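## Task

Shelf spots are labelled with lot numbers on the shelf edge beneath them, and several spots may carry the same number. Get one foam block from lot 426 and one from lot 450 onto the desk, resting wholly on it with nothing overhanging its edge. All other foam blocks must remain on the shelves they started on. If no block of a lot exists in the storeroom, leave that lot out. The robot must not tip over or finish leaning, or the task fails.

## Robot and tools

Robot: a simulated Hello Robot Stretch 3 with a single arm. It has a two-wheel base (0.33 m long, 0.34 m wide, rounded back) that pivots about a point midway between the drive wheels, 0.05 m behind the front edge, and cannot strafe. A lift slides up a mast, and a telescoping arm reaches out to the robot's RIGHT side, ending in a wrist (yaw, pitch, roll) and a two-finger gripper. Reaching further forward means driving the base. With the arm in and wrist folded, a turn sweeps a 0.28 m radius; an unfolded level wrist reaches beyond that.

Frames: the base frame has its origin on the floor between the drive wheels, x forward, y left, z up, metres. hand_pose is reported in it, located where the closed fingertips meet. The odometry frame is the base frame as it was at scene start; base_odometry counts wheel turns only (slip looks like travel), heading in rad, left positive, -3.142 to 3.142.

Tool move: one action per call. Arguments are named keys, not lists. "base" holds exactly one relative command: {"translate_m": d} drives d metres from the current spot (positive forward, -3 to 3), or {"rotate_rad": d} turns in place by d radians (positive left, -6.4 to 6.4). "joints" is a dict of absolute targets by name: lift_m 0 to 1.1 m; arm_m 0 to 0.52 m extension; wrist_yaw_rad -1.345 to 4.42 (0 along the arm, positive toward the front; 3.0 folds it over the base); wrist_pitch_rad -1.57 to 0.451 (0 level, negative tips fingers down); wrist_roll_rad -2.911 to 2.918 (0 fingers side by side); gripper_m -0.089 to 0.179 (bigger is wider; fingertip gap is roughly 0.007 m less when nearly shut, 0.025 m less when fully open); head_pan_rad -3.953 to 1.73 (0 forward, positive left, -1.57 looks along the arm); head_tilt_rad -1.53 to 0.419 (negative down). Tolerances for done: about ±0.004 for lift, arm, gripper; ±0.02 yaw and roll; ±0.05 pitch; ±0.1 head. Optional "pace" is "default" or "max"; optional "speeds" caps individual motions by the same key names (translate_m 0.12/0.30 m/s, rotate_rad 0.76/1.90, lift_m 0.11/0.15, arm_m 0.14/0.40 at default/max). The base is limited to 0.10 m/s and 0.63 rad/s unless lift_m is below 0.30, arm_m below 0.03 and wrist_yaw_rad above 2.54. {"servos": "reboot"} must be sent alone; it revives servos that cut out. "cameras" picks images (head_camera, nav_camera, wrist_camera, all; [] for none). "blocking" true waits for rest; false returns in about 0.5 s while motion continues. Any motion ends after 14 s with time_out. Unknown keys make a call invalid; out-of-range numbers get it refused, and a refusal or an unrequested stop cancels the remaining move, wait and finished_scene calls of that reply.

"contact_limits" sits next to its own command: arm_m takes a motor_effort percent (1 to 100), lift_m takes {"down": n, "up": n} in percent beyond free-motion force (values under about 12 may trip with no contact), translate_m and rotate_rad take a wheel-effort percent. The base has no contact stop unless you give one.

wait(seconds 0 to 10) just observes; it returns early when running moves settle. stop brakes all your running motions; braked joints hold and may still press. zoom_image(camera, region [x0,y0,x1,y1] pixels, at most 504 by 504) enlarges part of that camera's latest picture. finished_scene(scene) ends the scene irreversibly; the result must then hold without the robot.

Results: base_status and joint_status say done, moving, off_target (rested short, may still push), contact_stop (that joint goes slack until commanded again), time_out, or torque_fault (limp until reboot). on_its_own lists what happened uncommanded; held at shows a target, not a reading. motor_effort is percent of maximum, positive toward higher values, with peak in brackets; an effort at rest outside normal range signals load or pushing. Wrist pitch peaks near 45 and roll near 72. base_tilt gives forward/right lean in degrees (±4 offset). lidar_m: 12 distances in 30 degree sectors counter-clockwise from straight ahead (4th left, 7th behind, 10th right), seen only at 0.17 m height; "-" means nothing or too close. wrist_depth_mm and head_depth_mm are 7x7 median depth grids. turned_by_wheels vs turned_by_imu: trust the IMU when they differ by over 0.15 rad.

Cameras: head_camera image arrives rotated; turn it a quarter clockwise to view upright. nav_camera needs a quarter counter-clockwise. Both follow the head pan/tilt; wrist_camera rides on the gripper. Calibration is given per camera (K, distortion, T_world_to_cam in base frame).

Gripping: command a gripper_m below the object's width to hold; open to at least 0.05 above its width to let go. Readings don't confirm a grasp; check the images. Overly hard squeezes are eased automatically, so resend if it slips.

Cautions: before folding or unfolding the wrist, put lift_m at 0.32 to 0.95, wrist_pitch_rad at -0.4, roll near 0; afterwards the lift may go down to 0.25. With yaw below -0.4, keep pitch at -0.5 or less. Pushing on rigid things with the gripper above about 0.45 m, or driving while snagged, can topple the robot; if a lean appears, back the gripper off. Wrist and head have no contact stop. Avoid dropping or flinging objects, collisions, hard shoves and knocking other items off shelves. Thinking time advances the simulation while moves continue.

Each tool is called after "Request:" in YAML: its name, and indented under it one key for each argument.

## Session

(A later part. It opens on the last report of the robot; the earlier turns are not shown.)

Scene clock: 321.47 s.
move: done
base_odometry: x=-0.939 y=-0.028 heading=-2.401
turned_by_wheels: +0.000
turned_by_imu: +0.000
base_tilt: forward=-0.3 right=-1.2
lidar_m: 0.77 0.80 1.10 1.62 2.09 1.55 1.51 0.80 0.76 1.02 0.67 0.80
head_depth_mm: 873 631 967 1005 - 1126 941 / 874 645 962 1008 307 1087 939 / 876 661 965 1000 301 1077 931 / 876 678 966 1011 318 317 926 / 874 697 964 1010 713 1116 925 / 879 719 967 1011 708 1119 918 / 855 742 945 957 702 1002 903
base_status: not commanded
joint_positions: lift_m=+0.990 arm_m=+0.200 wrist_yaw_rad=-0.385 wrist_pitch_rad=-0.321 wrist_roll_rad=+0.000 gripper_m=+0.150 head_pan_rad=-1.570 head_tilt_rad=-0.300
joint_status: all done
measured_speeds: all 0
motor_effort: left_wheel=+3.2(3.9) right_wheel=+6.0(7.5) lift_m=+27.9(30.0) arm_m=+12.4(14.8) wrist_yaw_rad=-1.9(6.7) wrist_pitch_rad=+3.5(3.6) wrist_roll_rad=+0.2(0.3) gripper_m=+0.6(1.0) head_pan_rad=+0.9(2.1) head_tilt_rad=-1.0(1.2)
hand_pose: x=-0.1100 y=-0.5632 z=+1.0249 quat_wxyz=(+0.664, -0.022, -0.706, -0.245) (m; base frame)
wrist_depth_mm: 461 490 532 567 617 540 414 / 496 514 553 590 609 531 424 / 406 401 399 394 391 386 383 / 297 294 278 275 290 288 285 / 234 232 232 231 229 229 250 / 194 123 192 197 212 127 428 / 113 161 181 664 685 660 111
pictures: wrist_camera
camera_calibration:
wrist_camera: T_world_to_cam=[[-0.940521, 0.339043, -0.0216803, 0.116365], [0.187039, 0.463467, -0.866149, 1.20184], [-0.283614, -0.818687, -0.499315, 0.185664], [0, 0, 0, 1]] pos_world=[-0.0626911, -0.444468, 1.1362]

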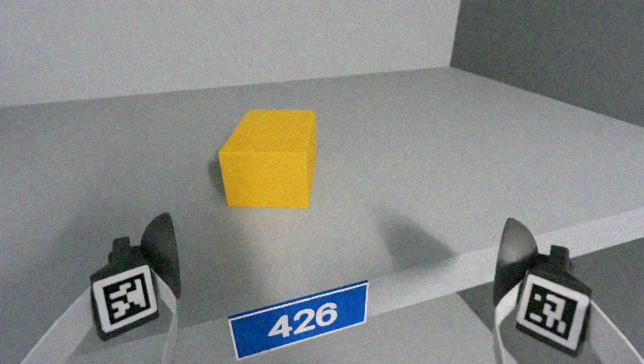

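Request:
move:
  joints: {"arm_m": 0.338}
  contact_limits: {"arm_m": 36}
  cameras: ["wrist_camera"]

Scene clock: 349.60 s.
move: done
base_odometry: x=-0.939 y=-0.028 heading=-2.401
turned_by_wheels: +0.000
turned_by_imu: +0.000
base_tilt: forward=-0.3 right=-1.2
lidar_m: 0.77 0.80 1.10 1.62 2.09 1.55 1.50 0.80 0.76 1.02 0.67 0.80
head_depth_mm: 873 632 968 1005 - 1137 941 / 875 646 967 993 614 1125 934 / 875 662 967 452 417 1122 929 / 873 678 965 995 452 1113 927 / 876 698 967 1014 715 1119 920 / 873 719 968 1010 707 1119 917 / 855 742 944 954 702 1005 905
base_status: not commanded
joint_positions: lift_m=+0.990 arm_m=+0.338 wrist_yaw_rad=-0.385 wrist_pitch_rad=-0.321 wrist_roll_rad=+0.000 gripper_m=+0.150 head_pan_rad=-1.570 head_tilt_rad=-0.300
joint_status: all done
measured_speeds: all 0
motor_effort: left_wheel=+3.7(4.0) right_wheel=+6.2(7.2) lift_m=+25.2(26.8) arm_m=+12.8(15.2) wrist_yaw_rad=-2.7(4.4) wrist_pitch_rad=+3.5(3.6) wrist_roll_rad=-0.1(0.3) gripper_m=+0.7(1.0) head_pan_rad=+0.6(1.3) head_tilt_rad=-2.1(2.7)
contact_limits: arm_m 36 (drawing in: default 31, maximum 55; extending or still: default 39, maximum 69)
hand_pose: x=-0.1100 y=-0.7012 z=+1.0249 quat_wxyz=(+0.664, -0.022, -0.706, -0.245) (m; base frame)
wrist_depth_mm: 350 373 396 436 471 505 417 / 370 396 425 462 499 536 431 / 381 395 394 392 390 386 384 / 297 294 293 305 289 286 284 / 233 232 231 - 228 219 227 / 193 124 191 - 189 138 181 / 113 154 159 - 161 157 111
pictures: wrist_camera
camera_calibration:
wrist_camera: T_world_to_cam=[[-0.94049, 0.339128, -0.0216803, 0.163194], [0.18708, 0.46345, -0.866149, 1.26579], [-0.283688, -0.818661, -0.499315, 0.0726965], [0, 0, 0, 1]] pos_world=[-0.0627, -0.582463, 1.1362]

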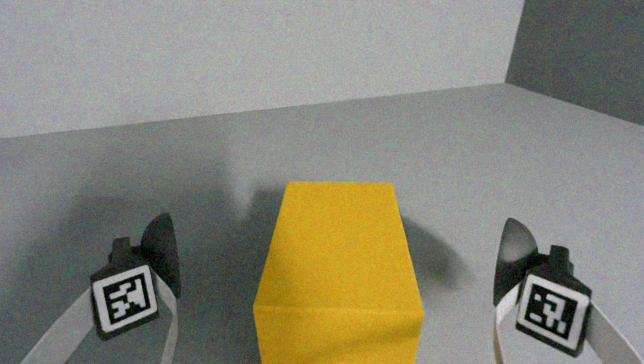

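Request:
move:
  joints: {"gripper_m": 0.04}
  cameras: []

Request:
move:
  joints: {"gripper_m": 0.015}
  cameras: ["wrist_camera"]

Scene clock: 357.53 s.
move: done
base_odometry: x=-0.939 y=-0.028 heading=-2.401
turned_by_wheels: +0.000
turned_by_imu: +0.000
base_tilt: forward=-0.2 right=-1.2
lidar_m: 0.77 0.81 1.10 1.62 2.09 1.55 1.50 0.81 0.76 1.02 0.67 0.80
head_depth_mm: 873 633 966 1005 - 1134 943 / 876 649 964 993 649 1122 936 / 877 663 966 452 417 1123 927 / 874 680 969 997 452 1113 927 / 876 700 969 1013 713 1119 924 / 871 722 970 1011 706 1120 918 / 854 744 943 953 702 1002 905
base_status: not commanded
joint_positions: lift_m=+0.990 arm_m=+0.338 wrist_yaw_rad=-0.386 wrist_pitch_rad=-0.320 wrist_roll_rad=+0.000 gripper_m=+0.041 head_pan_rad=-1.570 head_tilt_rad=-0.300
joint_status: all done
measured_speeds: all 0
motor_effort: left_wheel=+3.1(3.9) right_wheel=+6.2(7.2) lift_m=+23.4(24.5) arm_m=+10.6(11.8) wrist_yaw_rad=-3.2(4.2) wrist_pitch_rad=+3.1(3.6) wrist_roll_rad=+0.0(0.4) gripper_m=-11.4(84.5) head_pan_rad=+0.0(0.7) head_tilt_rad=-2.9(4.0)
contact_limits: arm_m 36 (drawing in: default 31, maximum 55; extending or still: default 39, maximum 69)
hand_pose: x=-0.1102 y=-0.7013 z=+1.0253 quat_wxyz=(+0.664, -0.023, -0.706, -0.245) (m; base frame)
wrist_depth_mm: 353 374 402 435 471 504 418 / 372 399 427 463 503 532 429 / 381 400 397 395 394 388 386 / 297 294 292 308 290 287 288 / 234 233 158 - 157 229 227 / 193 193 129 - 128 183 189 / 165 116 155 - 154 153 161
pictures: none
No camera images: "cameras" was empty.

Scene clock: 358.30 s.
move: done
base_odometry: x=-0.939 y=-0.028 heading=-2.401
turned_by_wheels: +0.000
turned_by_imu: +0.000
base_tilt: forward=-0.3 right=-1.3
lidar_m: 0.77 0.81 1.10 1.62 2.10 1.56 1.50 0.80 0.76 1.03 0.67 0.80
head_depth_mm: 877 634 966 1007 - 1129 942 / 874 649 962 451 648 1127 935 / 874 666 965 446 416 1119 927 / 873 681 967 993 453 1116 925 / 875 700 966 1013 714 1119 922 / 871 722 968 1014 707 1121 920 / 855 745 942 955 701 1002 904
base_status: not commanded
joint_positions: lift_m=+0.990 arm_m=+0.338 wrist_yaw_rad=-0.386 wrist_pitch_rad=-0.306 wrist_roll_rad=+0.001 gripper_m=+0.016 head_pan_rad=-1.570 head_tilt_rad=-0.301
joint_status: all done
measured_speeds: all 0
motor_effort: left_wheel=+3.6(3.8) right_wheel=+6.2(7.0) lift_m=+22.7(24.3) arm_m=+10.1(11.1) wrist_yaw_rad=-2.3(3.6) wrist_pitch_rad=+0.5(3.3) wrist_roll_rad=-0.5(0.6) gripper_m=-18.7(87.9) head_pan_rad=-0.3(0.7) head_tilt_rad=-3.0(4.2)
contact_limits: arm_m 36 (drawing in: default 31, maximum 55; extending or still: default 39, maximum 69)
hand_pose: x=-0.1108 y=-0.7026 z=+1.0286 quat_wxyz=(+0.665, -0.028, -0.706, -0.240) (m; base frame)
wrist_depth_mm: 349 372 397 431 469 506 415 / 370 395 426 465 510 531 427 / 387 406 421 417 412 407 405 / 309 308 304 321 301 300 298 / 241 241 162 - 153 236 234 / 199 198 128 - 126 194 194 / 169 111 158 - 157 156 165
pictures: wrist_camera
camera_calibration:
wrist_camera: T_world_to_cam=[[-0.940195, 0.339932, -0.021905, 0.163821], [0.183138, 0.450214, -0.873938, 1.26811], [-0.287218, -0.825684, -0.485544, 0.0536849], [0, 0, 0, 1]] pos_world=[-0.0627963, -0.58228, 1.1379]

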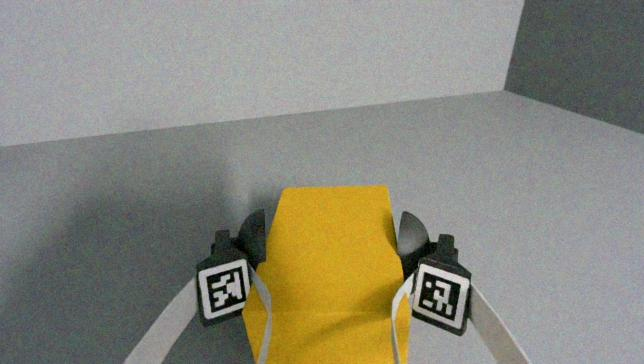

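Request:
move:
  joints: {"lift_m": 1.045}
  speeds: {"lift_m": 0.05}
  cameras: []

Request:
move:
  joints: {"gripper_m": 0.012}
  cameras: ["wrist_camera"]

Request:
move:
  joints: {"arm_m": 0.01}
  cameras: ["wrist_camera"]

Scene clock: 364.10 s.
move: done
base_odometry: x=-0.939 y=-0.028 heading=-2.401
turned_by_wheels: +0.000
turned_by_imu: +0.000
base_tilt: forward=-0.4 right=-1.3
lidar_m: 0.77 0.81 1.10 1.62 2.09 1.55 1.50 0.80 0.76 1.03 0.67 0.79
head_depth_mm: 872 636 960 - 740 1126 941 / 874 650 959 457 730 1125 934 / 875 667 954 401 644 1120 929 / 874 683 959 438 640 1112 928 / 875 703 969 1012 713 1117 920 / 868 724 968 1011 706 1118 919 / 858 747 944 954 701 1002 901
base_status: not commanded
joint_positions: lift_m=+1.045 arm_m=+0.338 wrist_yaw_rad=-0.386 wrist_pitch_rad=-0.315 wrist_roll_rad=+0.001 gripper_m=+0.016 head_pan_rad=-1.570 head_tilt_rad=-0.301
joint_status: all done
measured_speeds: all 0
motor_effort: left_wheel=+3.0(4.1) right_wheel=+6.3(6.8) lift_m=+29.6(31.3) arm_m=+8.3(9.2) wrist_yaw_rad=-2.1(3.6) wrist_pitch_rad=+2.3(2.5) wrist_roll_rad=-0.3(0.6) gripper_m=-18.3(18.8) head_pan_rad=-0.4(1.1) head_tilt_rad=-1.5(2.5)
contact_limits: arm_m 36 (drawing in: default 31, maximum 55; extending or still: default 39, maximum 69)
hand_pose: x=-0.1105 y=-0.7017 z=+1.0814 quat_wxyz=(+0.664, -0.025, -0.707, -0.243) (m; base frame)
wrist_depth_mm: 349 374 400 430 470 504 418 / 371 397 426 464 505 533 430 / 393 422 463 491 529 522 435 / 406 412 412 433 407 402 398 / 327 325 157 - 154 319 317 / 270 277 128 - 126 262 263 / 230 110 215 - 213 212 224
pictures: none
No camera images: "cameras" was empty.

Scene clock: 364.60 s.
move: done
base_odometry: x=-0.939 y=-0.028 heading=-2.401
turned_by_wheels: +0.000
turned_by_imu: +0.000
base_tilt: forward=-0.3 right=-1.4
lidar_m: 0.77 0.81 1.10 1.62 2.10 1.55 1.51 0.80 0.76 1.03 0.67 0.80
head_depth_mm: 872 637 959 - 739 1123 942 / 876 650 959 457 731 1124 937 / 877 667 955 401 645 1120 927 / 874 684 960 438 641 1116 926 / 878 703 965 1009 713 1118 920 / 870 724 967 1012 707 1116 917 / 855 748 945 955 701 1005 902
base_status: not commanded
joint_positions: lift_m=+1.045 arm_m=+0.338 wrist_yaw_rad=-0.386 wrist_pitch_rad=-0.315 wrist_roll_rad=+0.001 gripper_m=+0.013 head_pan_rad=-1.570 head_tilt_rad=-0.301
joint_status: all done
measured_speeds: all 0
motor_effort: left_wheel=+3.5(3.8) right_wheel=+6.3(6.6) lift_m=+30.0(30.3) arm_m=+8.1(8.9) wrist_yaw_rad=-1.6(3.6) wrist_pitch_rad=+2.3(2.4) wrist_roll_rad=-0.3(0.4) gripper_m=-19.6(39.8) head_pan_rad=-0.6(0.9) head_tilt_rad=-0.9(1.6)
contact_limits: arm_m 36 (drawing in: default 31, maximum 55; extending or still: default 39, maximum 69)
hand_pose: x=-0.1105 y=-0.7017 z=+1.0814 quat_wxyz=(+0.664, -0.025, -0.707, -0.243) (m; base frame)
wrist_depth_mm: 351 375 399 430 472 504 417 / 371 396 427 467 505 531 428 / 393 421 460 492 520 517 435 / 404 414 412 429 406 405 400 / 327 328 156 - 154 318 315 / 269 278 128 - 126 265 263 / 228 110 215 - 214 213 225
pictures: wrist_camera
camera_calibration:
wrist_camera: T_world_to_cam=[[-0.940114, 0.340132, -0.0222736, 0.16556], [0.186244, 0.457845, -0.869305, 1.31444], [-0.285481, -0.821394, -0.493774, 0.0922428], [0, 0, 0, 1]] pos_world=[-0.0628278, -0.582356, 1.19189]

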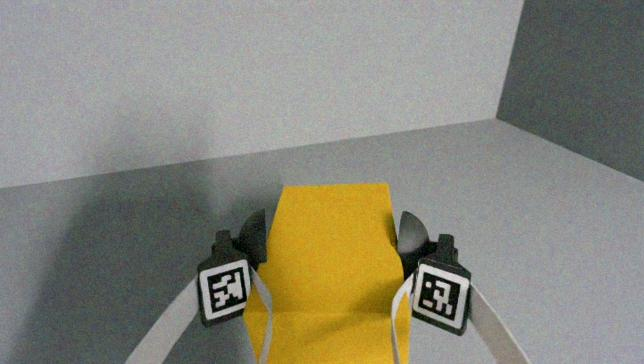

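Scene clock: 368.23 s.
move: done
base_odometry: x=-0.939 y=-0.028 heading=-2.401
turned_by_wheels: +0.000
turned_by_imu: +0.000
base_tilt: forward=-0.2 right=-1.2
lidar_m: 0.77 0.81 1.10 1.62 2.09 1.55 1.51 0.80 0.76 1.03 0.66 0.80
head_depth_mm: 874 636 967 1009 - - - / 874 650 965 1009 849 - - / 874 664 964 1012 840 - - / 874 682 967 1010 769 1121 956 / 877 703 969 1010 713 1118 919 / 872 722 969 1011 709 1120 918 / 857 746 944 951 701 1000 902
base_status: not commanded
joint_positions: lift_m=+1.045 arm_m=+0.010 wrist_yaw_rad=-0.386 wrist_pitch_rad=-0.316 wrist_roll_rad=+0.001 gripper_m=+0.013 head_pan_rad=-1.570 head_tilt_rad=-0.301
joint_status: all done
measured_speeds: all 0
motor_effort: left_wheel=+3.1(3.9) right_wheel=+5.7(6.9) lift_m=+25.4(29.9) arm_m=-12.7(14.7) wrist_yaw_rad=-1.0(3.8) wrist_pitch_rad=+2.4(2.6) wrist_roll_rad=-0.3(0.6) gripper_m=-19.2(20.0) head_pan_rad=-1.1(1.5) head_tilt_rad=+0.6(1.5)
hand_pose: x=-0.1104 y=-0.3736 z=+1.0813 quat_wxyz=(+0.664, -0.025, -0.707, -0.243) (m; base frame)
wrist_depth_mm: 621 658 697 760 737 533 431 / 651 700 730 790 737 553 459 / 578 563 567 565 551 514 506 / 418 416 414 435 449 523 - / 331 351 157 - 153 614 - / 741 - 128 - 126 645 891 / 715 111 717 - 705 706 -
pictures: wrist_camera
camera_calibration:
wrist_camera: T_world_to_cam=[[-0.940109, 0.340145, -0.0222961, 0.0540251], [0.186434, 0.458311, -0.869019, 1.164], [-0.285373, -0.821129, -0.494277, 0.362299], [0, 0, 0, 1]] pos_world=[-0.0628296, -0.254359, 1.19182]

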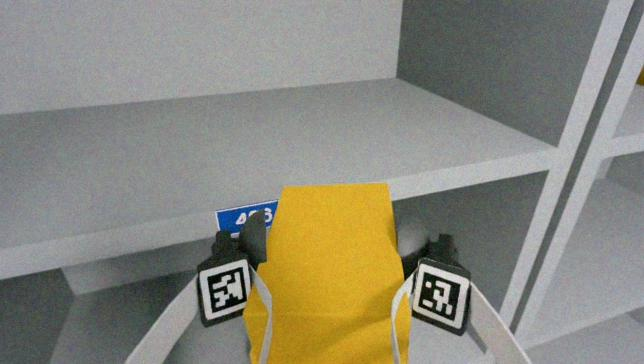

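Request:
move:
  base: {"translate_m": -0.565}
  joints: {"lift_m": 0.88, "wrist_yaw_rad": 0.0}
  cameras: []

Request:
move:
  base: {"rotate_rad": 1.592}
  joints: {"head_pan_rad": -1.57, "head_tilt_rad": -0.5}
  cameras: ["nav_camera", "wrist_camera"]

Scene clock: 399.50 s.
move: done
base_odometry: x=-0.522 y=+0.354 heading=-2.400
turned_by_wheels: +0.000
turned_by_imu: +0.000
base_tilt: forward=-0.3 right=-1.2
lidar_m: 1.34 1.39 1.38 3.73 1.31 0.97 0.94 0.98 1.04 0.56 1.06 1.06
head_depth_mm: 862 631 953 1004 743 1111 941 / 864 646 952 999 736 1113 935 / 470 490 948 990 686 1111 928 / 468 500 515 542 572 605 458 / 471 508 944 986 632 606 862 / 861 719 954 999 708 1099 917 / 861 742 957 1002 701 1096 916
base_status: done
joint_positions: lift_m=+0.880 arm_m=+0.010 wrist_yaw_rad=-0.003 wrist_pitch_rad=-0.316 wrist_roll_rad=+0.001 gripper_m=+0.013 head_pan_rad=-1.570 head_tilt_rad=-0.301
joint_status: all done
measured_speeds: all 0
motor_effort: left_wheel=-4.2(12.4) right_wheel=-8.8(11.6) lift_m=+23.8(27.9) arm_m=-10.9(12.8) wrist_yaw_rad=+2.1(5.2) wrist_pitch_rad=+2.4(2.6) wrist_roll_rad=-0.3(0.6) gripper_m=-19.0(19.9) head_pan_rad=-1.9(2.6) head_tilt_rad=+3.2(4.9)
hand_pose: x=-0.0221 y=-0.3910 z=+0.9161 quat_wxyz=(+0.698, +0.111, -0.698, -0.113) (m; base frame)
wrist_depth_mm: 373 367 288 280 325 320 310 / 305 303 299 297 739 740 732 / - - - 321 800 794 774 / - - - 342 871 856 844 / 827 809 156 - 153 801 795 / 655 678 128 - 126 660 661 / 576 111 539 - 529 531 559
pictures: none
No camera images: "cameras" was empty.

Scene clock: 403.13 s.
move: done
base_odometry: x=-0.522 y=+0.354 heading=-0.809
turned_by_wheels: +1.592
turned_by_imu: +1.566
base_tilt: forward=-0.4 right=-1.2
lidar_m: 3.72 1.30 0.97 0.94 0.99 1.04 0.56 1.06 1.07 1.34 1.40 1.38
head_depth_mm: 1123 1217 1327 1450 1611 1667 1427 / 1107 1202 1313 1448 1616 1662 1456 / 1111 1195 1290 1439 1600 1540 314 / 1115 1206 1315 1438 1597 468 284 / 1113 1207 1309 1443 1610 1575 1314 / 1113 1208 1320 1450 1612 1619 1312 / 1117 1215 1317 1453 1625 1604 1307
base_status: done
joint_positions: lift_m=+0.880 arm_m=+0.010 wrist_yaw_rad=-0.002 wrist_pitch_rad=-0.316 wrist_roll_rad=+0.001 gripper_m=+0.013 head_pan_rad=-1.570 head_tilt_rad=-0.500
joint_status: all done
measured_speeds: all 0
motor_effort: left_wheel=-8.5(12.3) right_wheel=+8.8(13.2) lift_m=+23.8(24.7) arm_m=-12.4(12.9) wrist_yaw_rad=+1.5(3.2) wrist_pitch_rad=+2.5(2.6) wrist_roll_rad=-0.4(0.5) gripper_m=-19.4(19.7) head_pan_rad=-2.3(3.6) head_tilt_rad=-5.2(6.8)
hand_pose: x=-0.0221 y=-0.3910 z=+0.9161 quat_wxyz=(+0.698, +0.111, -0.698, -0.113) (m; base frame)
wrist_depth_mm: - - - - 998 994 984 / - - - - - - - / - - - - - - - / - - - - - - - / - - 156 - 154 - 763 / - - 128 - 126 - 850 / - 111 130 - - - 935
pictures: nav_camera (sideways), wrist_camera
camera_calibration:
nav_camera: T_world_to_cam=[[0.0174868, -0.456185, 0.889713, -1.11483], [-0.999787, -0.017758, 0.0105452, 0.0425475], [0.010989, -0.889708, -0.456398, 0.547147], [0, 0, 0, 1]] pos_world=[0.0560207, -0.0210109, 1.24115]
wrist_camera: T_world_to_cam=[[-0.999083, -0.0365373, -0.0223126, -0.00926514], [0.00129222, 0.495208, -0.868774, 1.02213], [0.042792, -0.868006, -0.494706, 0.280935], [0, 0, 0, 1]] pos_world=[-0.0225992, -0.26265, 1.02677]

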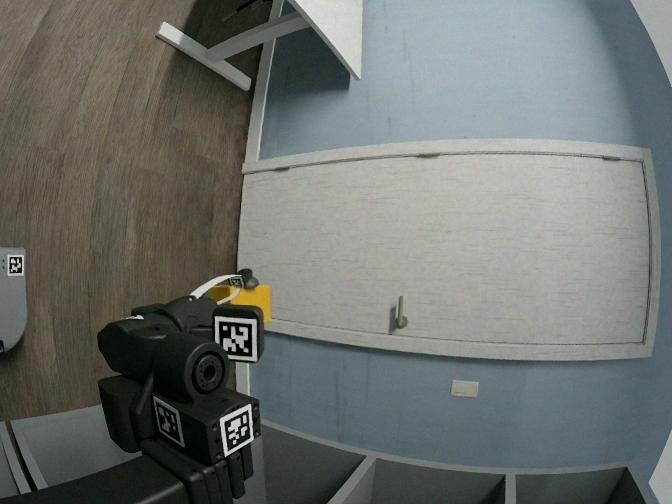

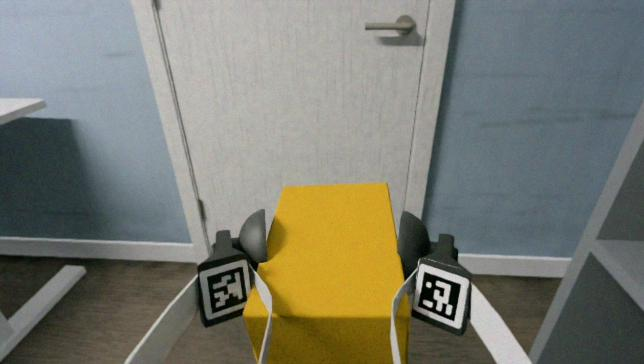

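Request:
move:
  base: {"translate_m": 1.15}
  cameras: ["head_camera", "nav_camera"]

Scene clock: 421.97 s.
move: done
base_odometry: x=+0.272 y=-0.479 heading=-0.809
turned_by_wheels: +0.000
turned_by_imu: +0.000
base_tilt: forward=-0.4 right=-1.3
lidar_m: 2.59 1.25 0.94 0.91 0.95 1.33 1.70 1.89 1.43 0.90 0.87 1.50
head_depth_mm: 1152 1244 1355 1488 1637 1664 1425 / 1153 1246 1359 1492 1628 1508 1455 / 1158 1247 1365 1377 950 721 313 / 1153 1253 1369 1357 945 468 284 / 1159 1255 1370 1340 938 771 1319 / 1165 1258 1372 1323 928 794 1315 / 1166 1265 1378 1308 921 788 1310
base_status: done
joint_positions: lift_m=+0.880 arm_m=+0.010 wrist_yaw_rad=-0.002 wrist_pitch_rad=-0.316 wrist_roll_rad=+0.001 gripper_m=+0.013 head_pan_rad=-1.570 head_tilt_rad=-0.500
joint_status: not commanded
measured_speeds: all 0
motor_effort: left_wheel=+0.4(7.1) right_wheel=+10.1(13.7) lift_m=+25.1(25.8) arm_m=-11.8(12.8) wrist_yaw_rad=+2.1(3.6) wrist_pitch_rad=+2.6(2.6) wrist_roll_rad=-0.3(0.6) gripper_m=-19.3(19.9) head_pan_rad=-2.6(3.9) head_tilt_rad=-1.9(4.7)
hand_pose: x=-0.0221 y=-0.3910 z=+0.9161 quat_wxyz=(+0.698, +0.111, -0.698, -0.113) (m; base frame)
wrist_depth_mm: - - - - - - - / - - - - - - - / 900 873 863 855 930 - - / 646 637 634 669 664 - - / 504 501 156 - 154 - - / - 451 128 - 126 - - / - 111 130 - - - -
pictures: head_camera (sideways), nav_camera (sideways)
camera_calibration:
head_camera: T_world_to_cam=[[-0.0466235, 0.43245, -0.900452, 1.18746], [0.997505, -0.0276783, -0.0649415, 0.0780766], [-0.0530069, -0.901233, -0.43008, 0.515635], [0, 0, 0, 1]] pos_world=[0.00481418, -0.0466506, 1.29609]
nav_camera: T_world_to_cam=[[0.017401, -0.456188, 0.889713, -1.11483], [-0.99979, -0.01757, 0.0105452, 0.0425476], [0.0108217, -0.88971, -0.456398, 0.547148], [0, 0, 0, 1]] pos_world=[0.0560167, -0.0210203, 1.24115]

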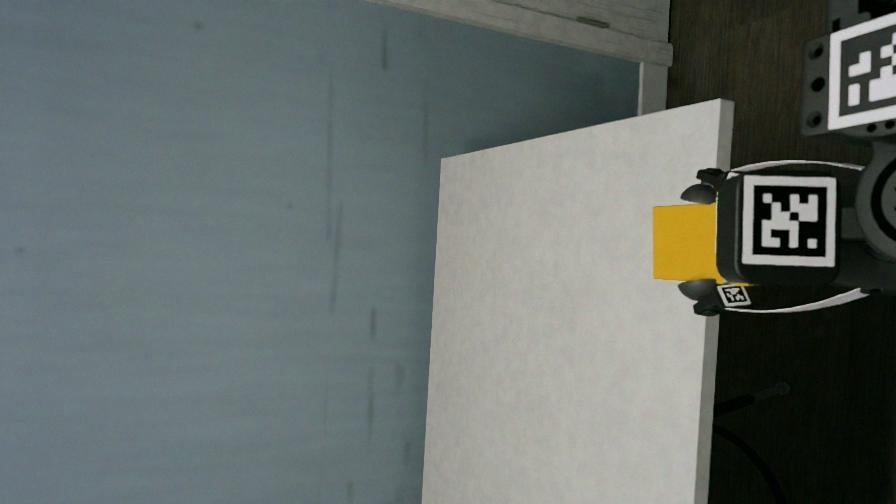

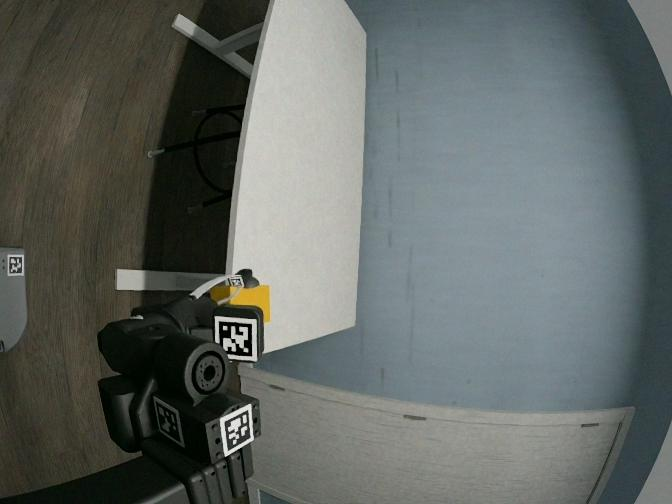

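Request:
move:
  joints: {"arm_m": 0.36}
  cameras: []

Request:
move:
  joints: {"lift_m": 0.75}
  cameras: ["head_camera", "wrist_camera"]

Request:
move:
  joints: {"lift_m": 0.72}
  speeds: {"lift_m": 0.03}
  contact_limits: {"lift_m": {"down": 14}}
  cameras: ["wrist_camera"]

Scene clock: 443.43 s.
move: done
base_odometry: x=+0.272 y=-0.479 heading=-0.809
turned_by_wheels: +0.000
turned_by_imu: +0.000
base_tilt: forward=-0.2 right=-1.1
lidar_m: 2.59 1.25 0.94 0.91 0.95 1.33 1.70 1.89 1.43 0.90 0.87 1.50
head_depth_mm: 1151 1246 1354 1479 351 - - / 1153 1243 1359 1426 367 785 1343 / 1154 1251 1367 510 840 783 1331 / 1155 1254 1375 660 837 777 1291 / 1160 1255 1368 1337 935 799 1315 / 1163 1254 1374 1327 927 794 1313 / 1166 1258 1372 1309 919 787 1305
base_status: not commanded
joint_positions: lift_m=+0.880 arm_m=+0.360 wrist_yaw_rad=-0.002 wrist_pitch_rad=-0.316 wrist_roll_rad=+0.001 gripper_m=+0.013 head_pan_rad=-1.570 head_tilt_rad=-0.500
joint_status: all done
measured_speeds: all 0
motor_effort: left_wheel=+0.9(1.5) right_wheel=+9.6(10.6) lift_m=+25.5(26.2) arm_m=+11.9(14.6) wrist_yaw_rad=+1.7(3.1) wrist_pitch_rad=+2.5(2.6) wrist_roll_rad=-0.3(0.6) gripper_m=-19.4(19.9) head_pan_rad=-3.0(3.7) head_tilt_rad=-0.7(2.9)
hand_pose: x=-0.0221 y=-0.7410 z=+0.9161 quat_wxyz=(+0.698, +0.111, -0.698, -0.113) (m; base frame)
wrist_depth_mm: 763 756 743 726 724 705 693 / 825 825 788 780 775 747 722 / 888 862 839 823 829 808 777 / 641 642 628 658 624 893 839 / 501 498 157 - 154 940 912 / 415 429 128 - 126 434 985 / 352 101 139 - 132 327 -
pictures: none
No camera images: "cameras" was empty.

Scene clock: 445.43 s.
move: done
base_odometry: x=+0.272 y=-0.479 heading=-0.809
turned_by_wheels: +0.000
turned_by_imu: +0.000
base_tilt: forward=-0.3 right=-1.2
lidar_m: 2.59 1.25 0.94 0.91 0.95 1.33 1.71 1.89 1.43 0.90 0.87 1.50
head_depth_mm: 1148 1245 1356 1488 1626 1664 1311 / 1154 1244 1364 1491 1617 422 357 / 1154 1244 1361 1372 569 727 1332 / 1158 1252 1362 1354 657 729 1289 / 1162 1255 1366 1342 938 800 1319 / 1162 1257 1372 1322 930 794 1309 / 1163 1256 1374 1304 924 790 1307
base_status: not commanded
joint_positions: lift_m=+0.750 arm_m=+0.360 wrist_yaw_rad=-0.002 wrist_pitch_rad=-0.316 wrist_roll_rad=+0.001 gripper_m=+0.013 head_pan_rad=-1.570 head_tilt_rad=-0.500
joint_status: all done
measured_speeds: all 0
motor_effort: left_wheel=+0.3(1.3) right_wheel=+9.7(10.3) lift_m=+26.0(26.3) arm_m=+6.8(11.8) wrist_yaw_rad=+1.3(2.5) wrist_pitch_rad=+2.6(2.7) wrist_roll_rad=-0.4(0.6) gripper_m=-19.3(19.6) head_pan_rad=-2.8(3.3) head_tilt_rad=-1.5(2.2)
hand_pose: x=-0.0221 y=-0.7410 z=+0.7861 quat_wxyz=(+0.698, +0.111, -0.698, -0.113) (m; base frame)
wrist_depth_mm: 776 757 743 738 720 708 696 / 804 796 771 767 752 761 737 / 497 492 485 480 481 786 792 / 362 360 358 375 355 350 840 / 285 283 156 - 154 278 881 / 236 242 128 - 126 230 230 / 201 111 188 - 186 185 196
pictures: head_camera (sideways), wrist_camera
camera_calibration:
head_camera: T_world_to_cam=[[-0.0465829, 0.432454, -0.900452, 1.18746], [0.997503, -0.027772, -0.0649415, 0.0780766], [-0.0530915, -0.901228, -0.43008, 0.515635], [0, 0, 0, 1]] pos_world=[0.0048098, -0.0466505, 1.29609]
wrist_camera: T_world_to_cam=[[-0.999083, -0.0365349, -0.0223162, -0.0249497], [0.00129232, 0.495294, -0.868725, 1.08251], [0.0427918, -0.867957, -0.494792, -0.0870853], [0, 0, 0, 1]] pos_world=[-0.0225992, -0.612656, 0.896753]

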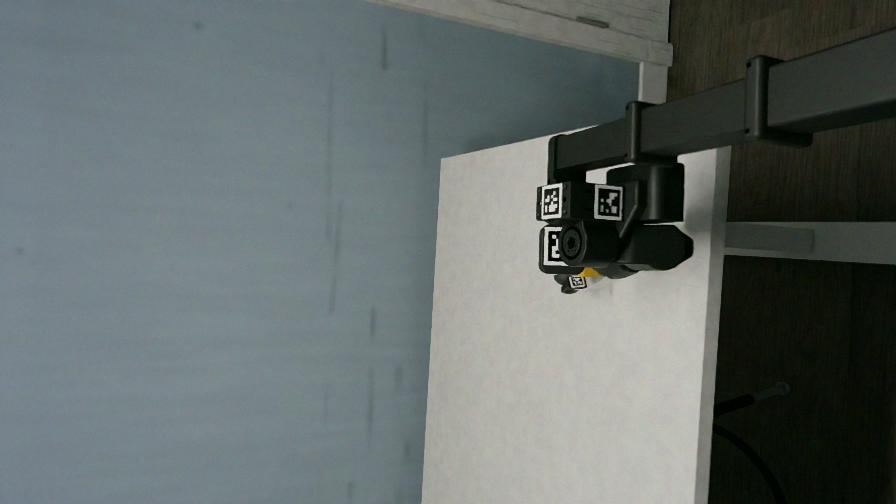

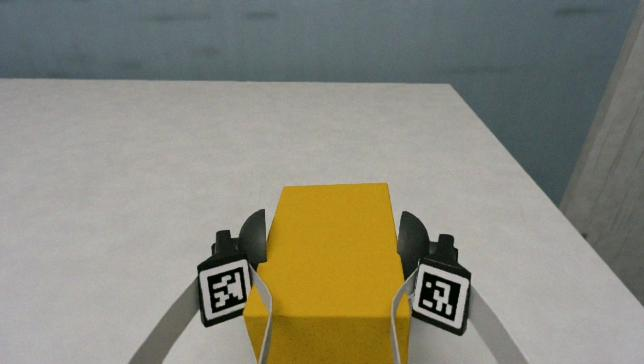

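Scene clock: 446.87 s.
move: done
base_odometry: x=+0.272 y=-0.479 heading=-0.809
turned_by_wheels: +0.000
turned_by_imu: +0.000
base_tilt: forward=-0.3 right=-1.1
lidar_m: 2.59 1.25 0.94 0.91 0.95 1.33 1.70 1.89 1.43 0.90 0.87 1.50
head_depth_mm: 1150 1244 1358 1488 1635 1659 1349 / 1152 1243 1357 1500 1635 487 380 / 1148 1244 1364 1372 593 562 1326 / 1159 1257 1369 1354 827 724 1289 / 1161 1255 1367 1335 937 799 1321 / 1161 1259 1374 1323 930 792 1314 / 1164 1262 1373 1307 921 788 1304
base_status: not commanded
joint_positions: lift_m=+0.720 arm_m=+0.360 wrist_yaw_rad=-0.002 wrist_pitch_rad=-0.307 wrist_roll_rad=+0.001 gripper_m=+0.013 head_pan_rad=-1.570 head_tilt_rad=-0.500
joint_status: all done
measured_speeds: all 0
motor_effort: left_wheel=+0.7(1.3) right_wheel=+9.2(10.2) lift_m=+20.8(27.8) arm_m=+2.7(6.6) wrist_yaw_rad=+1.5(2.9) wrist_pitch_rad=+0.9(2.6) wrist_roll_rad=-0.4(0.5) gripper_m=-19.4(19.5) head_pan_rad=-2.7(3.1) head_tilt_rad=-0.2(2.0)
contact_limits: lift_m down 14 (down: maximum 72; up: maximum 65)
hand_pose: x=-0.0221 y=-0.7419 z=+0.7583 quat_wxyz=(+0.699, +0.107, -0.699, -0.109) (m; base frame)
wrist_depth_mm: 762 759 731 734 716 697 687 / 685 687 671 655 655 749 727 / 426 423 417 413 409 441 776 / 310 306 305 320 303 298 821 / 242 240 158 - 153 236 245 / 199 198 128 - 126 194 194 / 169 110 158 - 157 157 165
pictures: wrist_camera
camera_calibration:
wrist_camera: T_world_to_cam=[[-0.999083, -0.0367442, -0.02196, -0.0260306], [0.00127007, 0.487338, -0.873212, 1.05628], [0.0427874, -0.87244, -0.486845, -0.111015], [0, 0, 0, 1]] pos_world=[-0.0225983, -0.612578, 0.867743]

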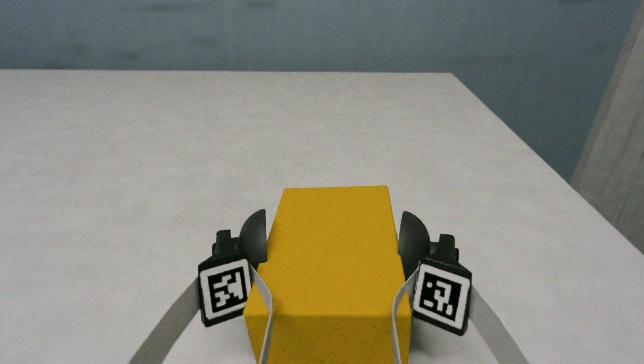

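Request:
move:
  joints: {"gripper_m": 0.15}
  cameras: []

Request:
move:
  joints: {"arm_m": 0.2}
  cameras: ["wrist_camera"]

Request:
move:
  joints: {"arm_m": 0.0, "wrist_pitch_rad": -0.4, "gripper_m": 0.04}
  pace: "max"
  cameras: ["head_camera"]

Scene clock: 456.10 s.
move: done
base_odometry: x=+0.272 y=-0.479 heading=-0.809
turned_by_wheels: +0.000
turned_by_imu: +0.000
base_tilt: forward=-0.2 right=-1.1
lidar_m: 2.59 1.26 0.94 0.91 0.95 1.33 1.70 1.89 1.43 0.90 0.87 1.50
head_depth_mm: 1152 1247 1352 1487 1630 1666 1342 / 1153 1247 1354 1497 1630 486 380 / 1149 1252 1358 1371 595 562 1326 / 1155 1248 1368 1355 765 725 1292 / 1156 1251 1365 1338 936 798 1321 / 1165 1257 1376 1327 928 794 1312 / 1162 1255 1377 1307 919 790 1307
base_status: not commanded
joint_positions: lift_m=+0.720 arm_m=+0.360 wrist_yaw_rad=-0.002 wrist_pitch_rad=-0.313 wrist_roll_rad=+0.001 gripper_m=+0.150 head_pan_rad=-1.570 head_tilt_rad=-0.500
joint_status: all done
measured_speeds: all 0
motor_effort: left_wheel=+0.4(1.1) right_wheel=+8.9(10.2) lift_m=+28.8(30.1) arm_m=-9.9(10.0) wrist_yaw_rad=+2.2(2.8) wrist_pitch_rad=+1.9(2.0) wrist_roll_rad=-0.3(0.7) gripper_m=+0.7(82.3) head_pan_rad=-2.2(2.9) head_tilt_rad=-0.4(1.2)
contact_limits: lift_m down 14 (down: maximum 72; up: maximum 65)
hand_pose: x=-0.0221 y=-0.7414 z=+0.7570 quat_wxyz=(+0.698, +0.109, -0.699, -0.111) (m; base frame)
wrist_depth_mm: 771 761 748 728 718 702 688 / 664 663 647 639 622 740 725 / 416 410 406 401 404 428 776 / 304 300 299 312 296 293 825 / 237 237 235 - 233 223 231 / 196 124 194 - 191 138 184 / 113 157 166 - 160 159 111
pictures: none
No camera images: "cameras" was empty.

Scene clock: 458.53 s.
move: done
base_odometry: x=+0.272 y=-0.479 heading=-0.809
turned_by_wheels: +0.000
turned_by_imu: +0.000
base_tilt: forward=-0.2 right=-1.3
lidar_m: 2.59 1.26 0.94 0.91 0.95 1.33 1.71 1.89 1.43 0.90 0.87 1.50
head_depth_mm: 1153 1244 1362 1492 1633 1658 1346 / 1150 1244 1360 1493 1627 788 376 / 1159 1247 1361 1371 948 676 414 / 1153 1252 1362 1352 906 527 440 / 1155 1252 1369 1341 936 800 1319 / 1163 1261 1370 1325 930 794 1308 / 1163 1259 1380 1313 921 788 1308
base_status: not commanded
joint_positions: lift_m=+0.720 arm_m=+0.200 wrist_yaw_rad=-0.002 wrist_pitch_rad=-0.313 wrist_roll_rad=+0.001 gripper_m=+0.150 head_pan_rad=-1.570 head_tilt_rad=-0.500
joint_status: all done
measured_speeds: all 0
motor_effort: left_wheel=+0.9(1.4) right_wheel=+10.0(10.4) lift_m=+28.2(29.7) arm_m=-12.4(13.7) wrist_yaw_rad=+2.7(3.2) wrist_pitch_rad=+2.1(2.1) wrist_roll_rad=-0.3(0.5) gripper_m=+0.7(1.2) head_pan_rad=-2.1(3.1) head_tilt_rad=+0.2(1.3)
contact_limits: lift_m down 14 (down: maximum 72; up: maximum 65)
hand_pose: x=-0.0221 y=-0.5813 z=+0.7569 quat_wxyz=(+0.698, +0.110, -0.698, -0.111) (m; base frame)
wrist_depth_mm: 938 922 898 884 851 851 828 / 660 657 648 629 625 907 862 / 417 414 412 355 403 463 945 / 303 301 300 282 296 293 994 / 238 237 236 235 233 223 242 / 197 124 194 194 193 137 185 / 113 177 176 171 167 163 111
pictures: wrist_camera
camera_calibration:
wrist_camera: T_world_to_cam=[[-0.999083, -0.0366069, -0.0221947, -0.0199025], [0.00128444, 0.492584, -0.870264, 0.977586], [0.0427904, -0.869495, -0.492085, 0.0340971], [0, 0, 0, 1]] pos_world=[-0.0225989, -0.452625, 0.867095]

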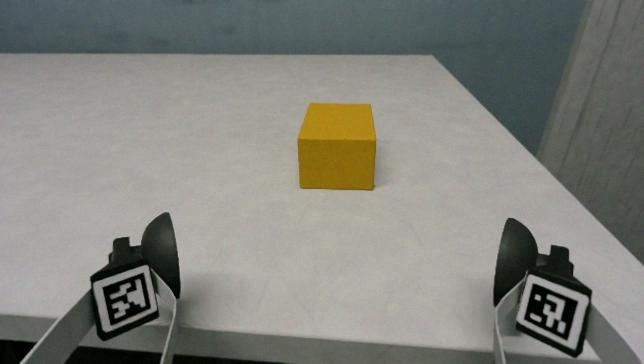

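Scene clock: 460.23 s.
move: done
base_odometry: x=+0.272 y=-0.479 heading=-0.809
turned_by_wheels: +0.000
turned_by_imu: +0.000
base_tilt: forward=-0.3 right=-1.2
lidar_m: 2.59 1.26 0.94 0.91 0.95 1.33 1.71 1.89 1.43 0.90 0.87 1.50
head_depth_mm: 1151 1247 1356 1489 1621 1663 1347 / 1150 1251 1358 1491 1633 1502 1336 / 1158 1249 1365 1372 951 781 1330 / 1154 1251 1369 1364 907 778 1290 / 1160 1254 1375 1339 937 798 1316 / 1161 1259 1367 1325 926 793 1313 / 1164 1260 1380 1312 920 790 1306
base_status: not commanded
joint_positions: lift_m=+0.720 arm_m=+0.001 wrist_yaw_rad=-0.002 wrist_pitch_rad=-0.414 wrist_roll_rad=+0.001 gripper_m=+0.040 head_pan_rad=-1.570 head_tilt_rad=-0.500
joint_status: all done
measured_speeds: all 0
motor_effort: left_wheel=+0.5(1.4) right_wheel=+9.4(10.2) lift_m=+27.8(29.4) arm_m=-12.6(13.6) wrist_yaw_rad=+1.9(2.6) wrist_pitch_rad=+2.0(4.8) wrist_roll_rad=-0.3(0.6) gripper_m=-0.1(81.5) head_pan_rad=-1.9(2.6) head_tilt_rad=+0.1(1.0)
contact_limits: lift_m down 14 (down: maximum 72; up: maximum 65)
hand_pose: x=-0.0221 y=-0.3705 z=+0.7337 quat_wxyz=(+0.692, +0.145, -0.692, -0.146) (m; base frame)
wrist_depth_mm: 703 684 660 592 644 - - / 429 422 417 410 406 - - / 655 682 355 343 332 - - / - - - - - - - / - - - - - - - / - - 128 997 130 - - / 956 951 867 897 867 886 929
pictures: head_camera (sideways)
camera_calibration:
head_camera: T_world_to_cam=[[-0.0465829, 0.432454, -0.900452, 1.18746], [0.997503, -0.0277721, -0.0649415, 0.0780766], [-0.0530917, -0.901228, -0.43008, 0.515635], [0, 0, 0, 1]] pos_world=[0.00480979, -0.0466505, 1.29609]

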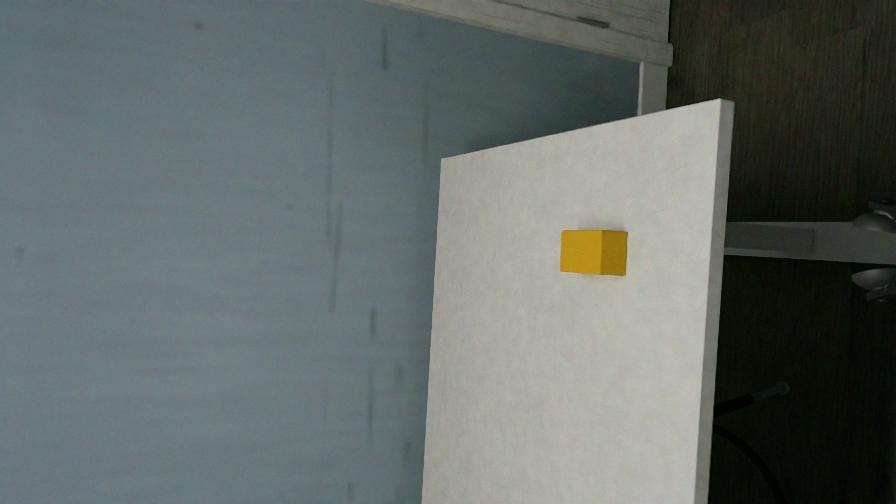

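Request:
move:
  joints: {"wrist_yaw_rad": 3.0}
  pace: "max"
  cameras: []

Request:
move:
  joints: {"lift_m": 0.27}
  pace: "max"
  cameras: []

Request:
move:
  base: {"translate_m": 2.06}
  pace: "max"
  cameras: []

Request:
move:
  base: {"rotate_rad": 1.611}
  joints: {"head_pan_rad": 0.0, "head_tilt_rad": -0.3}
  pace: "max"
  cameras: ["nav_camera"]

Scene clock: 482.00 s.
move: done
base_odometry: x=+0.272 y=-0.479 heading=-0.809
turned_by_wheels: +0.000
turned_by_imu: +0.000
base_tilt: forward=-0.3 right=-1.2
lidar_m: 2.59 1.26 0.94 0.91 0.95 1.34 1.71 1.89 1.43 0.90 0.87 1.50
head_depth_mm: 1147 1246 1355 1487 1627 1661 1346 / 1151 1243 1359 1495 1630 1504 1332 / 1153 1246 1362 1373 953 783 1330 / 1158 1256 1361 1353 907 778 1290 / 1158 1256 1371 1339 933 799 1316 / 1164 1256 1377 1326 929 795 1312 / 1165 1255 1370 1309 923 791 1303
base_status: not commanded
joint_positions: lift_m=+0.720 arm_m=+0.001 wrist_yaw_rad=+2.997 wrist_pitch_rad=-0.414 wrist_roll_rad=+0.001 gripper_m=+0.040 head_pan_rad=-1.570 head_tilt_rad=-0.500
joint_status: all done
measured_speeds: all 0
motor_effort: left_wheel=+1.0(1.1) right_wheel=+9.6(10.1) lift_m=+26.3(27.2) arm_m=-11.2(12.2) wrist_yaw_rad=+2.2(6.6) wrist_pitch_rad=+2.0(2.1) wrist_roll_rad=-0.2(0.6) gripper_m=-0.1(0.8) head_pan_rad=-1.6(2.2) head_tilt_rad=+0.3(2.0)
contact_limits: lift_m down 14 (down: maximum 72; up: maximum 65)
hand_pose: x=+0.0112 y=+0.0771 z=+0.7337 quat_wxyz=(+0.195, +0.701, +0.095, +0.680) (m; base frame)
wrist_depth_mm: 855 138 886 919 937 939 954 / 921 149 971 - - - - / - 163 - - - - - / - 187 - - - - - / - - 203 - - - - / - - 128 - 130 - - / 940 945 264 926 890 896 931
pictures: none
No camera images: "cameras" was empty.

Scene clock: 485.80 s.
move: done
base_odometry: x=+0.272 y=-0.479 heading=-0.809
turned_by_wheels: +0.000
turned_by_imu: +0.000
base_tilt: forward=-0.3 right=-1.2
lidar_m: 2.59 1.25 0.94 0.91 0.95 1.33 1.71 1.89 1.43 0.90 0.87 1.50
head_depth_mm: 1154 1241 1350 1488 1628 1662 1343 / 1153 1249 1359 1497 1630 1504 1341 / 1158 1251 1365 1368 953 781 1329 / 1156 1254 1369 1352 906 778 1296 / 1160 1253 1374 1335 937 799 1316 / 1166 1260 1376 1320 931 792 1311 / 1167 1259 1376 1310 920 789 1307
base_status: not commanded
joint_positions: lift_m=+0.270 arm_m=+0.001 wrist_yaw_rad=+2.997 wrist_pitch_rad=-0.414 wrist_roll_rad=+0.001 gripper_m=+0.040 head_pan_rad=-1.570 head_tilt_rad=-0.500
joint_status: all done
measured_speeds: all 0
motor_effort: left_wheel=+0.7(1.4) right_wheel=+10.0(10.5) lift_m=+26.4(27.3) arm_m=-10.5(11.9) wrist_yaw_rad=+2.0(3.2) wrist_pitch_rad=+2.1(2.3) wrist_roll_rad=-0.1(0.6) gripper_m=+0.5(1.3) head_pan_rad=-1.2(2.1) head_tilt_rad=+1.7(2.0)
hand_pose: x=+0.0111 y=+0.0770 z=+0.2835 quat_wxyz=(+0.195, +0.701, +0.095, +0.680) (m; base frame)
wrist_depth_mm: 861 138 891 908 906 943 967 / 939 148 935 993 - - - / 953 163 875 926 898 889 883 / 740 187 657 714 710 706 699 / 602 579 203 572 582 575 581 / 507 508 128 292 130 492 490 / 266 266 250 255 415 419 427
pictures: none
No camera images: "cameras" was empty.

Scene clock: 494.10 s.
move: done
base_odometry: x=+1.693 y=-1.970 heading=-0.809
turned_by_wheels: +0.000
turned_by_imu: +0.001
base_tilt: forward=-0.4 right=-1.1
lidar_m: 0.54 0.56 0.79 2.31 1.09 1.24 3.76 1.74 1.30 1.45 0.74 0.55
head_depth_mm: 1205 1302 1419 1561 1726 1672 1348 / 1203 1305 1417 1556 1732 1649 1344 / 1206 1304 1424 1562 1734 1640 1330 / 1209 1310 1429 1566 1740 1630 1331 / 1208 1315 1431 1577 1747 1620 1325 / 1214 1316 1438 1583 1751 1612 1313 / 1220 1304 1409 1519 1578 1513 1308
base_status: done
joint_positions: lift_m=+0.270 arm_m=+0.001 wrist_yaw_rad=+2.998 wrist_pitch_rad=-0.414 wrist_roll_rad=+0.001 gripper_m=+0.040 head_pan_rad=-1.570 head_tilt_rad=-0.500
joint_status: not commanded
measured_speeds: all 0
motor_effort: left_wheel=+0.0(12.4) right_wheel=+6.9(14.1) lift_m=+24.4(29.0) arm_m=-9.1(11.2) wrist_yaw_rad=+2.2(3.0) wrist_pitch_rad=+2.1(2.2) wrist_roll_rad=-0.2(0.6) gripper_m=+0.3(1.2) head_pan_rad=-0.8(2.1) head_tilt_rad=+2.7(3.1)
hand_pose: x=+0.0110 y=+0.0770 z=+0.2835 quat_wxyz=(+0.195, +0.701, +0.095, +0.680) (m; base frame)
wrist_depth_mm: 807 138 - - - 929 647 / 879 148 - - - 950 648 / 920 162 884 913 899 839 659 / 745 188 663 734 708 694 638 / 607 580 203 573 587 573 576 / 510 511 128 293 130 500 490 / 268 266 251 256 411 423 428
pictures: none
No camera images: "cameras" was empty.

Scene clock: 496.23 s.
move: done
base_odometry: x=+1.693 y=-1.970 heading=+0.801
turned_by_wheels: +1.611
turned_by_imu: +1.578
base_tilt: forward=-0.4 right=-1.2
lidar_m: 2.32 0.98 1.27 3.76 1.96 1.30 1.45 0.73 0.56 0.54 0.57 0.81
head_depth_mm: 1892 1834 1770 1719 1674 1639 1502 / 2025 2122 2223 2313 2449 2081 1592 / 2038 2137 2225 2369 2475 2077 1581 / 2044 2146 2252 2349 2479 2069 1574 / 2062 2149 2250 2376 2506 2055 1575 / 2059 2155 2268 2385 2506 2038 1555 / 2059 2147 1267 1284 1314 1353 1395
base_status: done
joint_positions: lift_m=+0.270 arm_m=+0.001 wrist_yaw_rad=+2.998 wrist_pitch_rad=-0.414 wrist_roll_rad=+0.001 gripper_m=+0.040 head_pan_rad=+0.007 head_tilt_rad=-0.296
joint_status: all done
measured_speeds: all 0
motor_effort: left_wheel=-7.3(14.3) right_wheel=+7.9(15.5) lift_m=+25.4(25.6) arm_m=-11.4(12.9) wrist_yaw_rad=+1.8(3.0) wrist_pitch_rad=+2.1(2.3) wrist_roll_rad=-0.3(0.5) gripper_m=+0.1(0.9) head_pan_rad=-3.1(5.3) head_tilt_rad=-0.1(6.7)
hand_pose: x=+0.0110 y=+0.0770 z=+0.2835 quat_wxyz=(+0.195, +0.701, +0.095, +0.680) (m; base frame)
wrist_depth_mm: - 138 - - - - - / - 149 - - - - - / 904 163 875 913 888 898 871 / 726 187 662 718 699 704 695 / 603 577 203 570 588 579 564 / 512 507 128 294 130 498 494 / 267 265 251 255 414 420 429
pictures: nav_camera (sideways)
camera_calibration:
nav_camera: T_world_to_cam=[[0.265771, 0.0189733, 0.963849, -1.21311], [0.0215553, -0.999673, 0.0137349, 0.0321614], [0.963795, 0.0171257, -0.266093, 0.293676], [0, 0, 0, 1]] pos_world=[0.0386723, 0.0501382, 1.24696]

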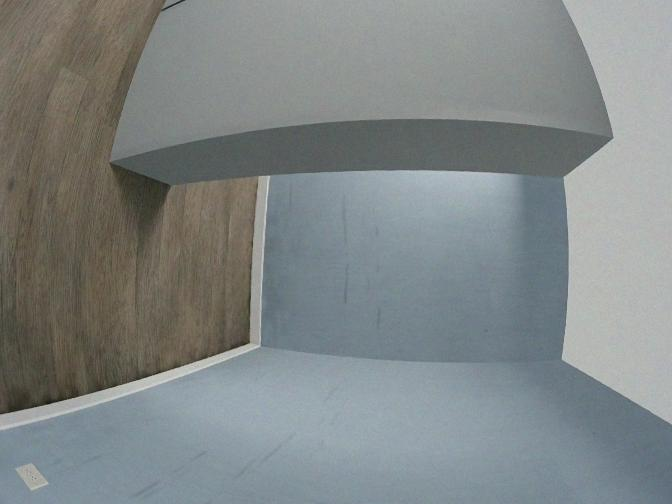

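Request:
move:
  base: {"translate_m": 1.9}
  pace: "max"
  cameras: []

Request:
move:
  base: {"rotate_rad": -1.598}
  joints: {"head_pan_rad": -1.57, "head_tilt_rad": -0.4}
  pace: "max"
  cameras: ["nav_camera"]

Scene clock: 539.07 s.
move: done
base_odometry: x=+3.015 y=-0.605 heading=+0.801
turned_by_wheels: +0.000
turned_by_imu: +0.002
base_tilt: forward=-0.3 right=-1.2
lidar_m: 0.43 0.45 0.64 2.06 1.41 0.70 2.09 0.86 0.65 0.64 0.58 0.44
head_depth_mm: 332 347 364 383 404 427 453 / 333 349 366 385 406 429 455 / 334 349 367 386 408 431 457 / 335 351 369 388 409 433 458 / 336 353 370 390 411 434 461 / 338 354 372 391 412 437 464 / 339 355 373 393 414 439 466
base_status: done
joint_positions: lift_m=+0.270 arm_m=+0.001 wrist_yaw_rad=+2.998 wrist_pitch_rad=-0.414 wrist_roll_rad=+0.001 gripper_m=+0.040 head_pan_rad=+0.000 head_tilt_rad=-0.301
joint_status: not commanded
measured_speeds: all 0
motor_effort: left_wheel=+3.7(12.1) right_wheel=+2.4(16.4) lift_m=+27.5(28.0) arm_m=+2.2(8.0) wrist_yaw_rad=+1.1(3.1) wrist_pitch_rad=+2.1(2.3) wrist_roll_rad=-0.4(0.7) gripper_m=+0.4(1.0) head_pan_rad=-2.9(3.6) head_tilt_rad=+3.0(3.5)
hand_pose: x=+0.0110 y=+0.0770 z=+0.2835 quat_wxyz=(+0.195, +0.701, +0.095, +0.680) (m; base frame)
wrist_depth_mm: - 138 - - - 761 520 / - 149 - - - 767 523 / 843 162 870 919 903 762 526 / 736 188 661 711 716 674 527 / 602 576 204 574 583 584 519 / 511 506 128 292 130 496 478 / 267 265 250 255 413 421 431
pictures: none
No camera images: "cameras" was empty.

Scene clock: 541.17 s.
move: done
base_odometry: x=+3.015 y=-0.605 heading=-0.796
turned_by_wheels: -1.598
turned_by_imu: -1.567
base_tilt: forward=-0.4 right=-1.3
lidar_m: 0.64 0.58 0.44 0.43 0.45 0.64 2.01 1.40 0.71 2.14 0.86 0.65
head_depth_mm: 2887 3074 3256 3479 2179 1116 1094 / 2891 3098 3222 3430 2503 1836 1443 / 2918 3071 3329 3456 2492 1816 1435 / 2905 3078 3324 3481 2475 1818 1428 / 2940 3110 3317 3530 2462 1799 1425 / 2389 2464 2536 2661 2321 1794 1419 / 1665 1690 1735 1780 1815 1722 1406
base_status: done
joint_positions: lift_m=+0.270 arm_m=+0.001 wrist_yaw_rad=+2.998 wrist_pitch_rad=-0.414 wrist_roll_rad=+0.001 gripper_m=+0.040 head_pan_rad=-1.578 head_tilt_rad=-0.400
joint_status: all done
measured_speeds: translate_m=+0.000 rotate_rad=+0.000 lift_m=+0.000 arm_m=+0.000 wrist_yaw_rad=+0.000 wrist_pitch_rad=+0.000 wrist_roll_rad=+0.000 head_pan_rad=+0.024 head_tilt_rad=+0.000
motor_effort: left_wheel=+4.9(15.0) right_wheel=-8.1(14.1) lift_m=+27.9(28.5) arm_m=-6.1(6.1) wrist_yaw_rad=+1.1(3.1) wrist_pitch_rad=+2.1(2.3) wrist_roll_rad=-0.3(0.5) gripper_m=+0.3(0.9) head_pan_rad=+3.1(5.4) head_tilt_rad=-3.5(7.9)
hand_pose: x=+0.0110 y=+0.0770 z=+0.2835 quat_wxyz=(+0.195, +0.701, +0.095, +0.680) (m; base frame)
wrist_depth_mm: 420 138 431 440 443 452 457 / 459 148 462 478 486 490 502 / 500 163 509 524 534 546 557 / 549 188 551 569 571 583 593 / 580 575 203 567 583 583 582 / 512 508 128 292 130 491 494 / 266 265 251 254 410 417 429
pictures: nav_camera (sideways)
camera_calibration:
nav_camera: T_world_to_cam=[[0.0144106, -0.365124, 0.930847, -1.16848], [-0.99989, -0.00843903, 0.0121693, 0.0404323], [0.00341216, -0.930921, -0.365205, 0.428524], [0, 0, 0, 1]] pos_world=[0.0558042, -0.0273766, 1.24368]

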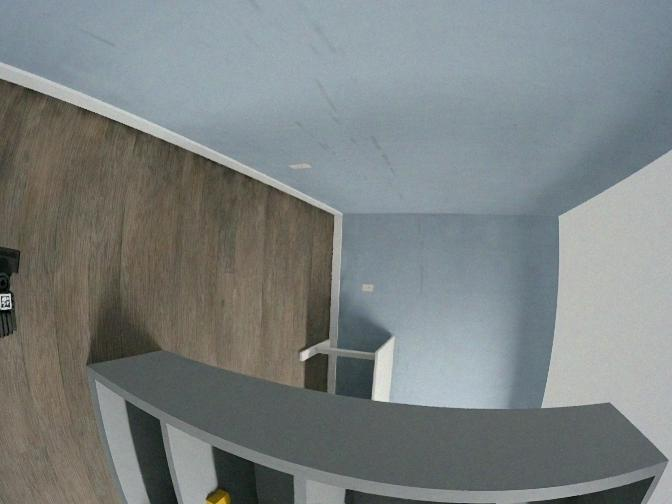

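Request:
move:
  base: {"translate_m": -0.95}
  pace: "max"
  cameras: ["nav_camera"]

Request:
zoom_image:
  camera: "nav_camera"
  region: [0, 180, 360, 504]

Scene clock: 553.37 s.
move: done
base_odometry: x=+2.351 y=+0.074 heading=-0.796
turned_by_wheels: +0.000
turned_by_imu: -0.001
base_tilt: forward=-0.3 right=-1.2
lidar_m: 1.56 0.64 0.48 0.47 0.49 0.69 2.21 1.36 0.63 1.00 0.75 1.62
head_depth_mm: 438 878 931 895 642 937 832 / 445 882 941 958 636 1079 853 / 453 885 944 946 629 1075 848 / 460 890 948 931 625 1067 843 / 469 891 952 919 653 1058 835 / 479 893 957 910 648 1054 836 / 490 896 960 897 642 1048 833
base_status: done
joint_positions: lift_m=+0.270 arm_m=+0.001 wrist_yaw_rad=+2.998 wrist_pitch_rad=-0.414 wrist_roll_rad=+0.001 gripper_m=+0.040 head_pan_rad=-1.570 head_tilt_rad=-0.400
joint_status: not commanded
measured_speeds: all 0
motor_effort: left_wheel=+0.7(12.0) right_wheel=-9.5(15.5) lift_m=+27.2(30.2) arm_m=-10.1(12.9) wrist_yaw_rad=+0.7(3.2) wrist_pitch_rad=+2.1(2.3) wrist_roll_rad=-0.4(0.6) gripper_m=+0.4(1.0) head_pan_rad=+3.1(4.0) head_tilt_rad=-2.6(3.9)
hand_pose: x=+0.0110 y=+0.0770 z=+0.2835 quat_wxyz=(+0.195, +0.701, +0.095, +0.680) (m; base frame)
wrist_depth_mm: 456 138 470 478 484 491 507 / 500 148 505 515 528 532 548 / 545 163 556 565 581 590 601 / 588 188 593 619 622 641 645 / 596 579 203 568 584 572 575 / 508 505 128 292 131 495 490 / 266 265 250 256 409 421 428
pictures: nav_camera (sideways)
camera_calibration:
nav_camera: T_world_to_cam=[[0.017354, -0.364996, 0.930848, -1.1685], [-0.99979, -0.0165005, 0.0121693, 0.0404317], [0.0109177, -0.930863, -0.365205, 0.428478], [0, 0, 0, 1]] pos_world=[0.0560233, -0.026975, 1.24368]

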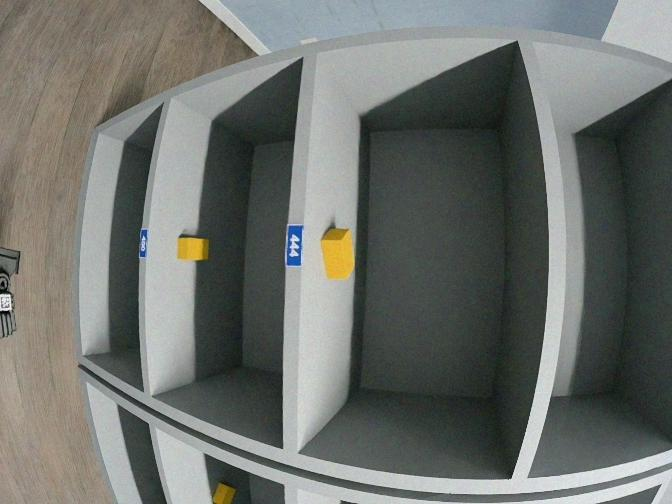

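Scaled by 1.400 from the camera's 672x504 image, which has a finer 792x594 frame.

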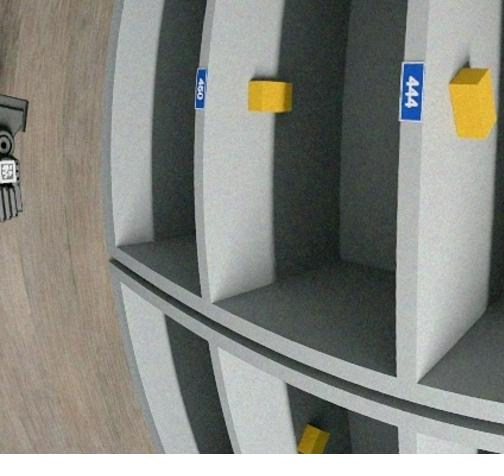

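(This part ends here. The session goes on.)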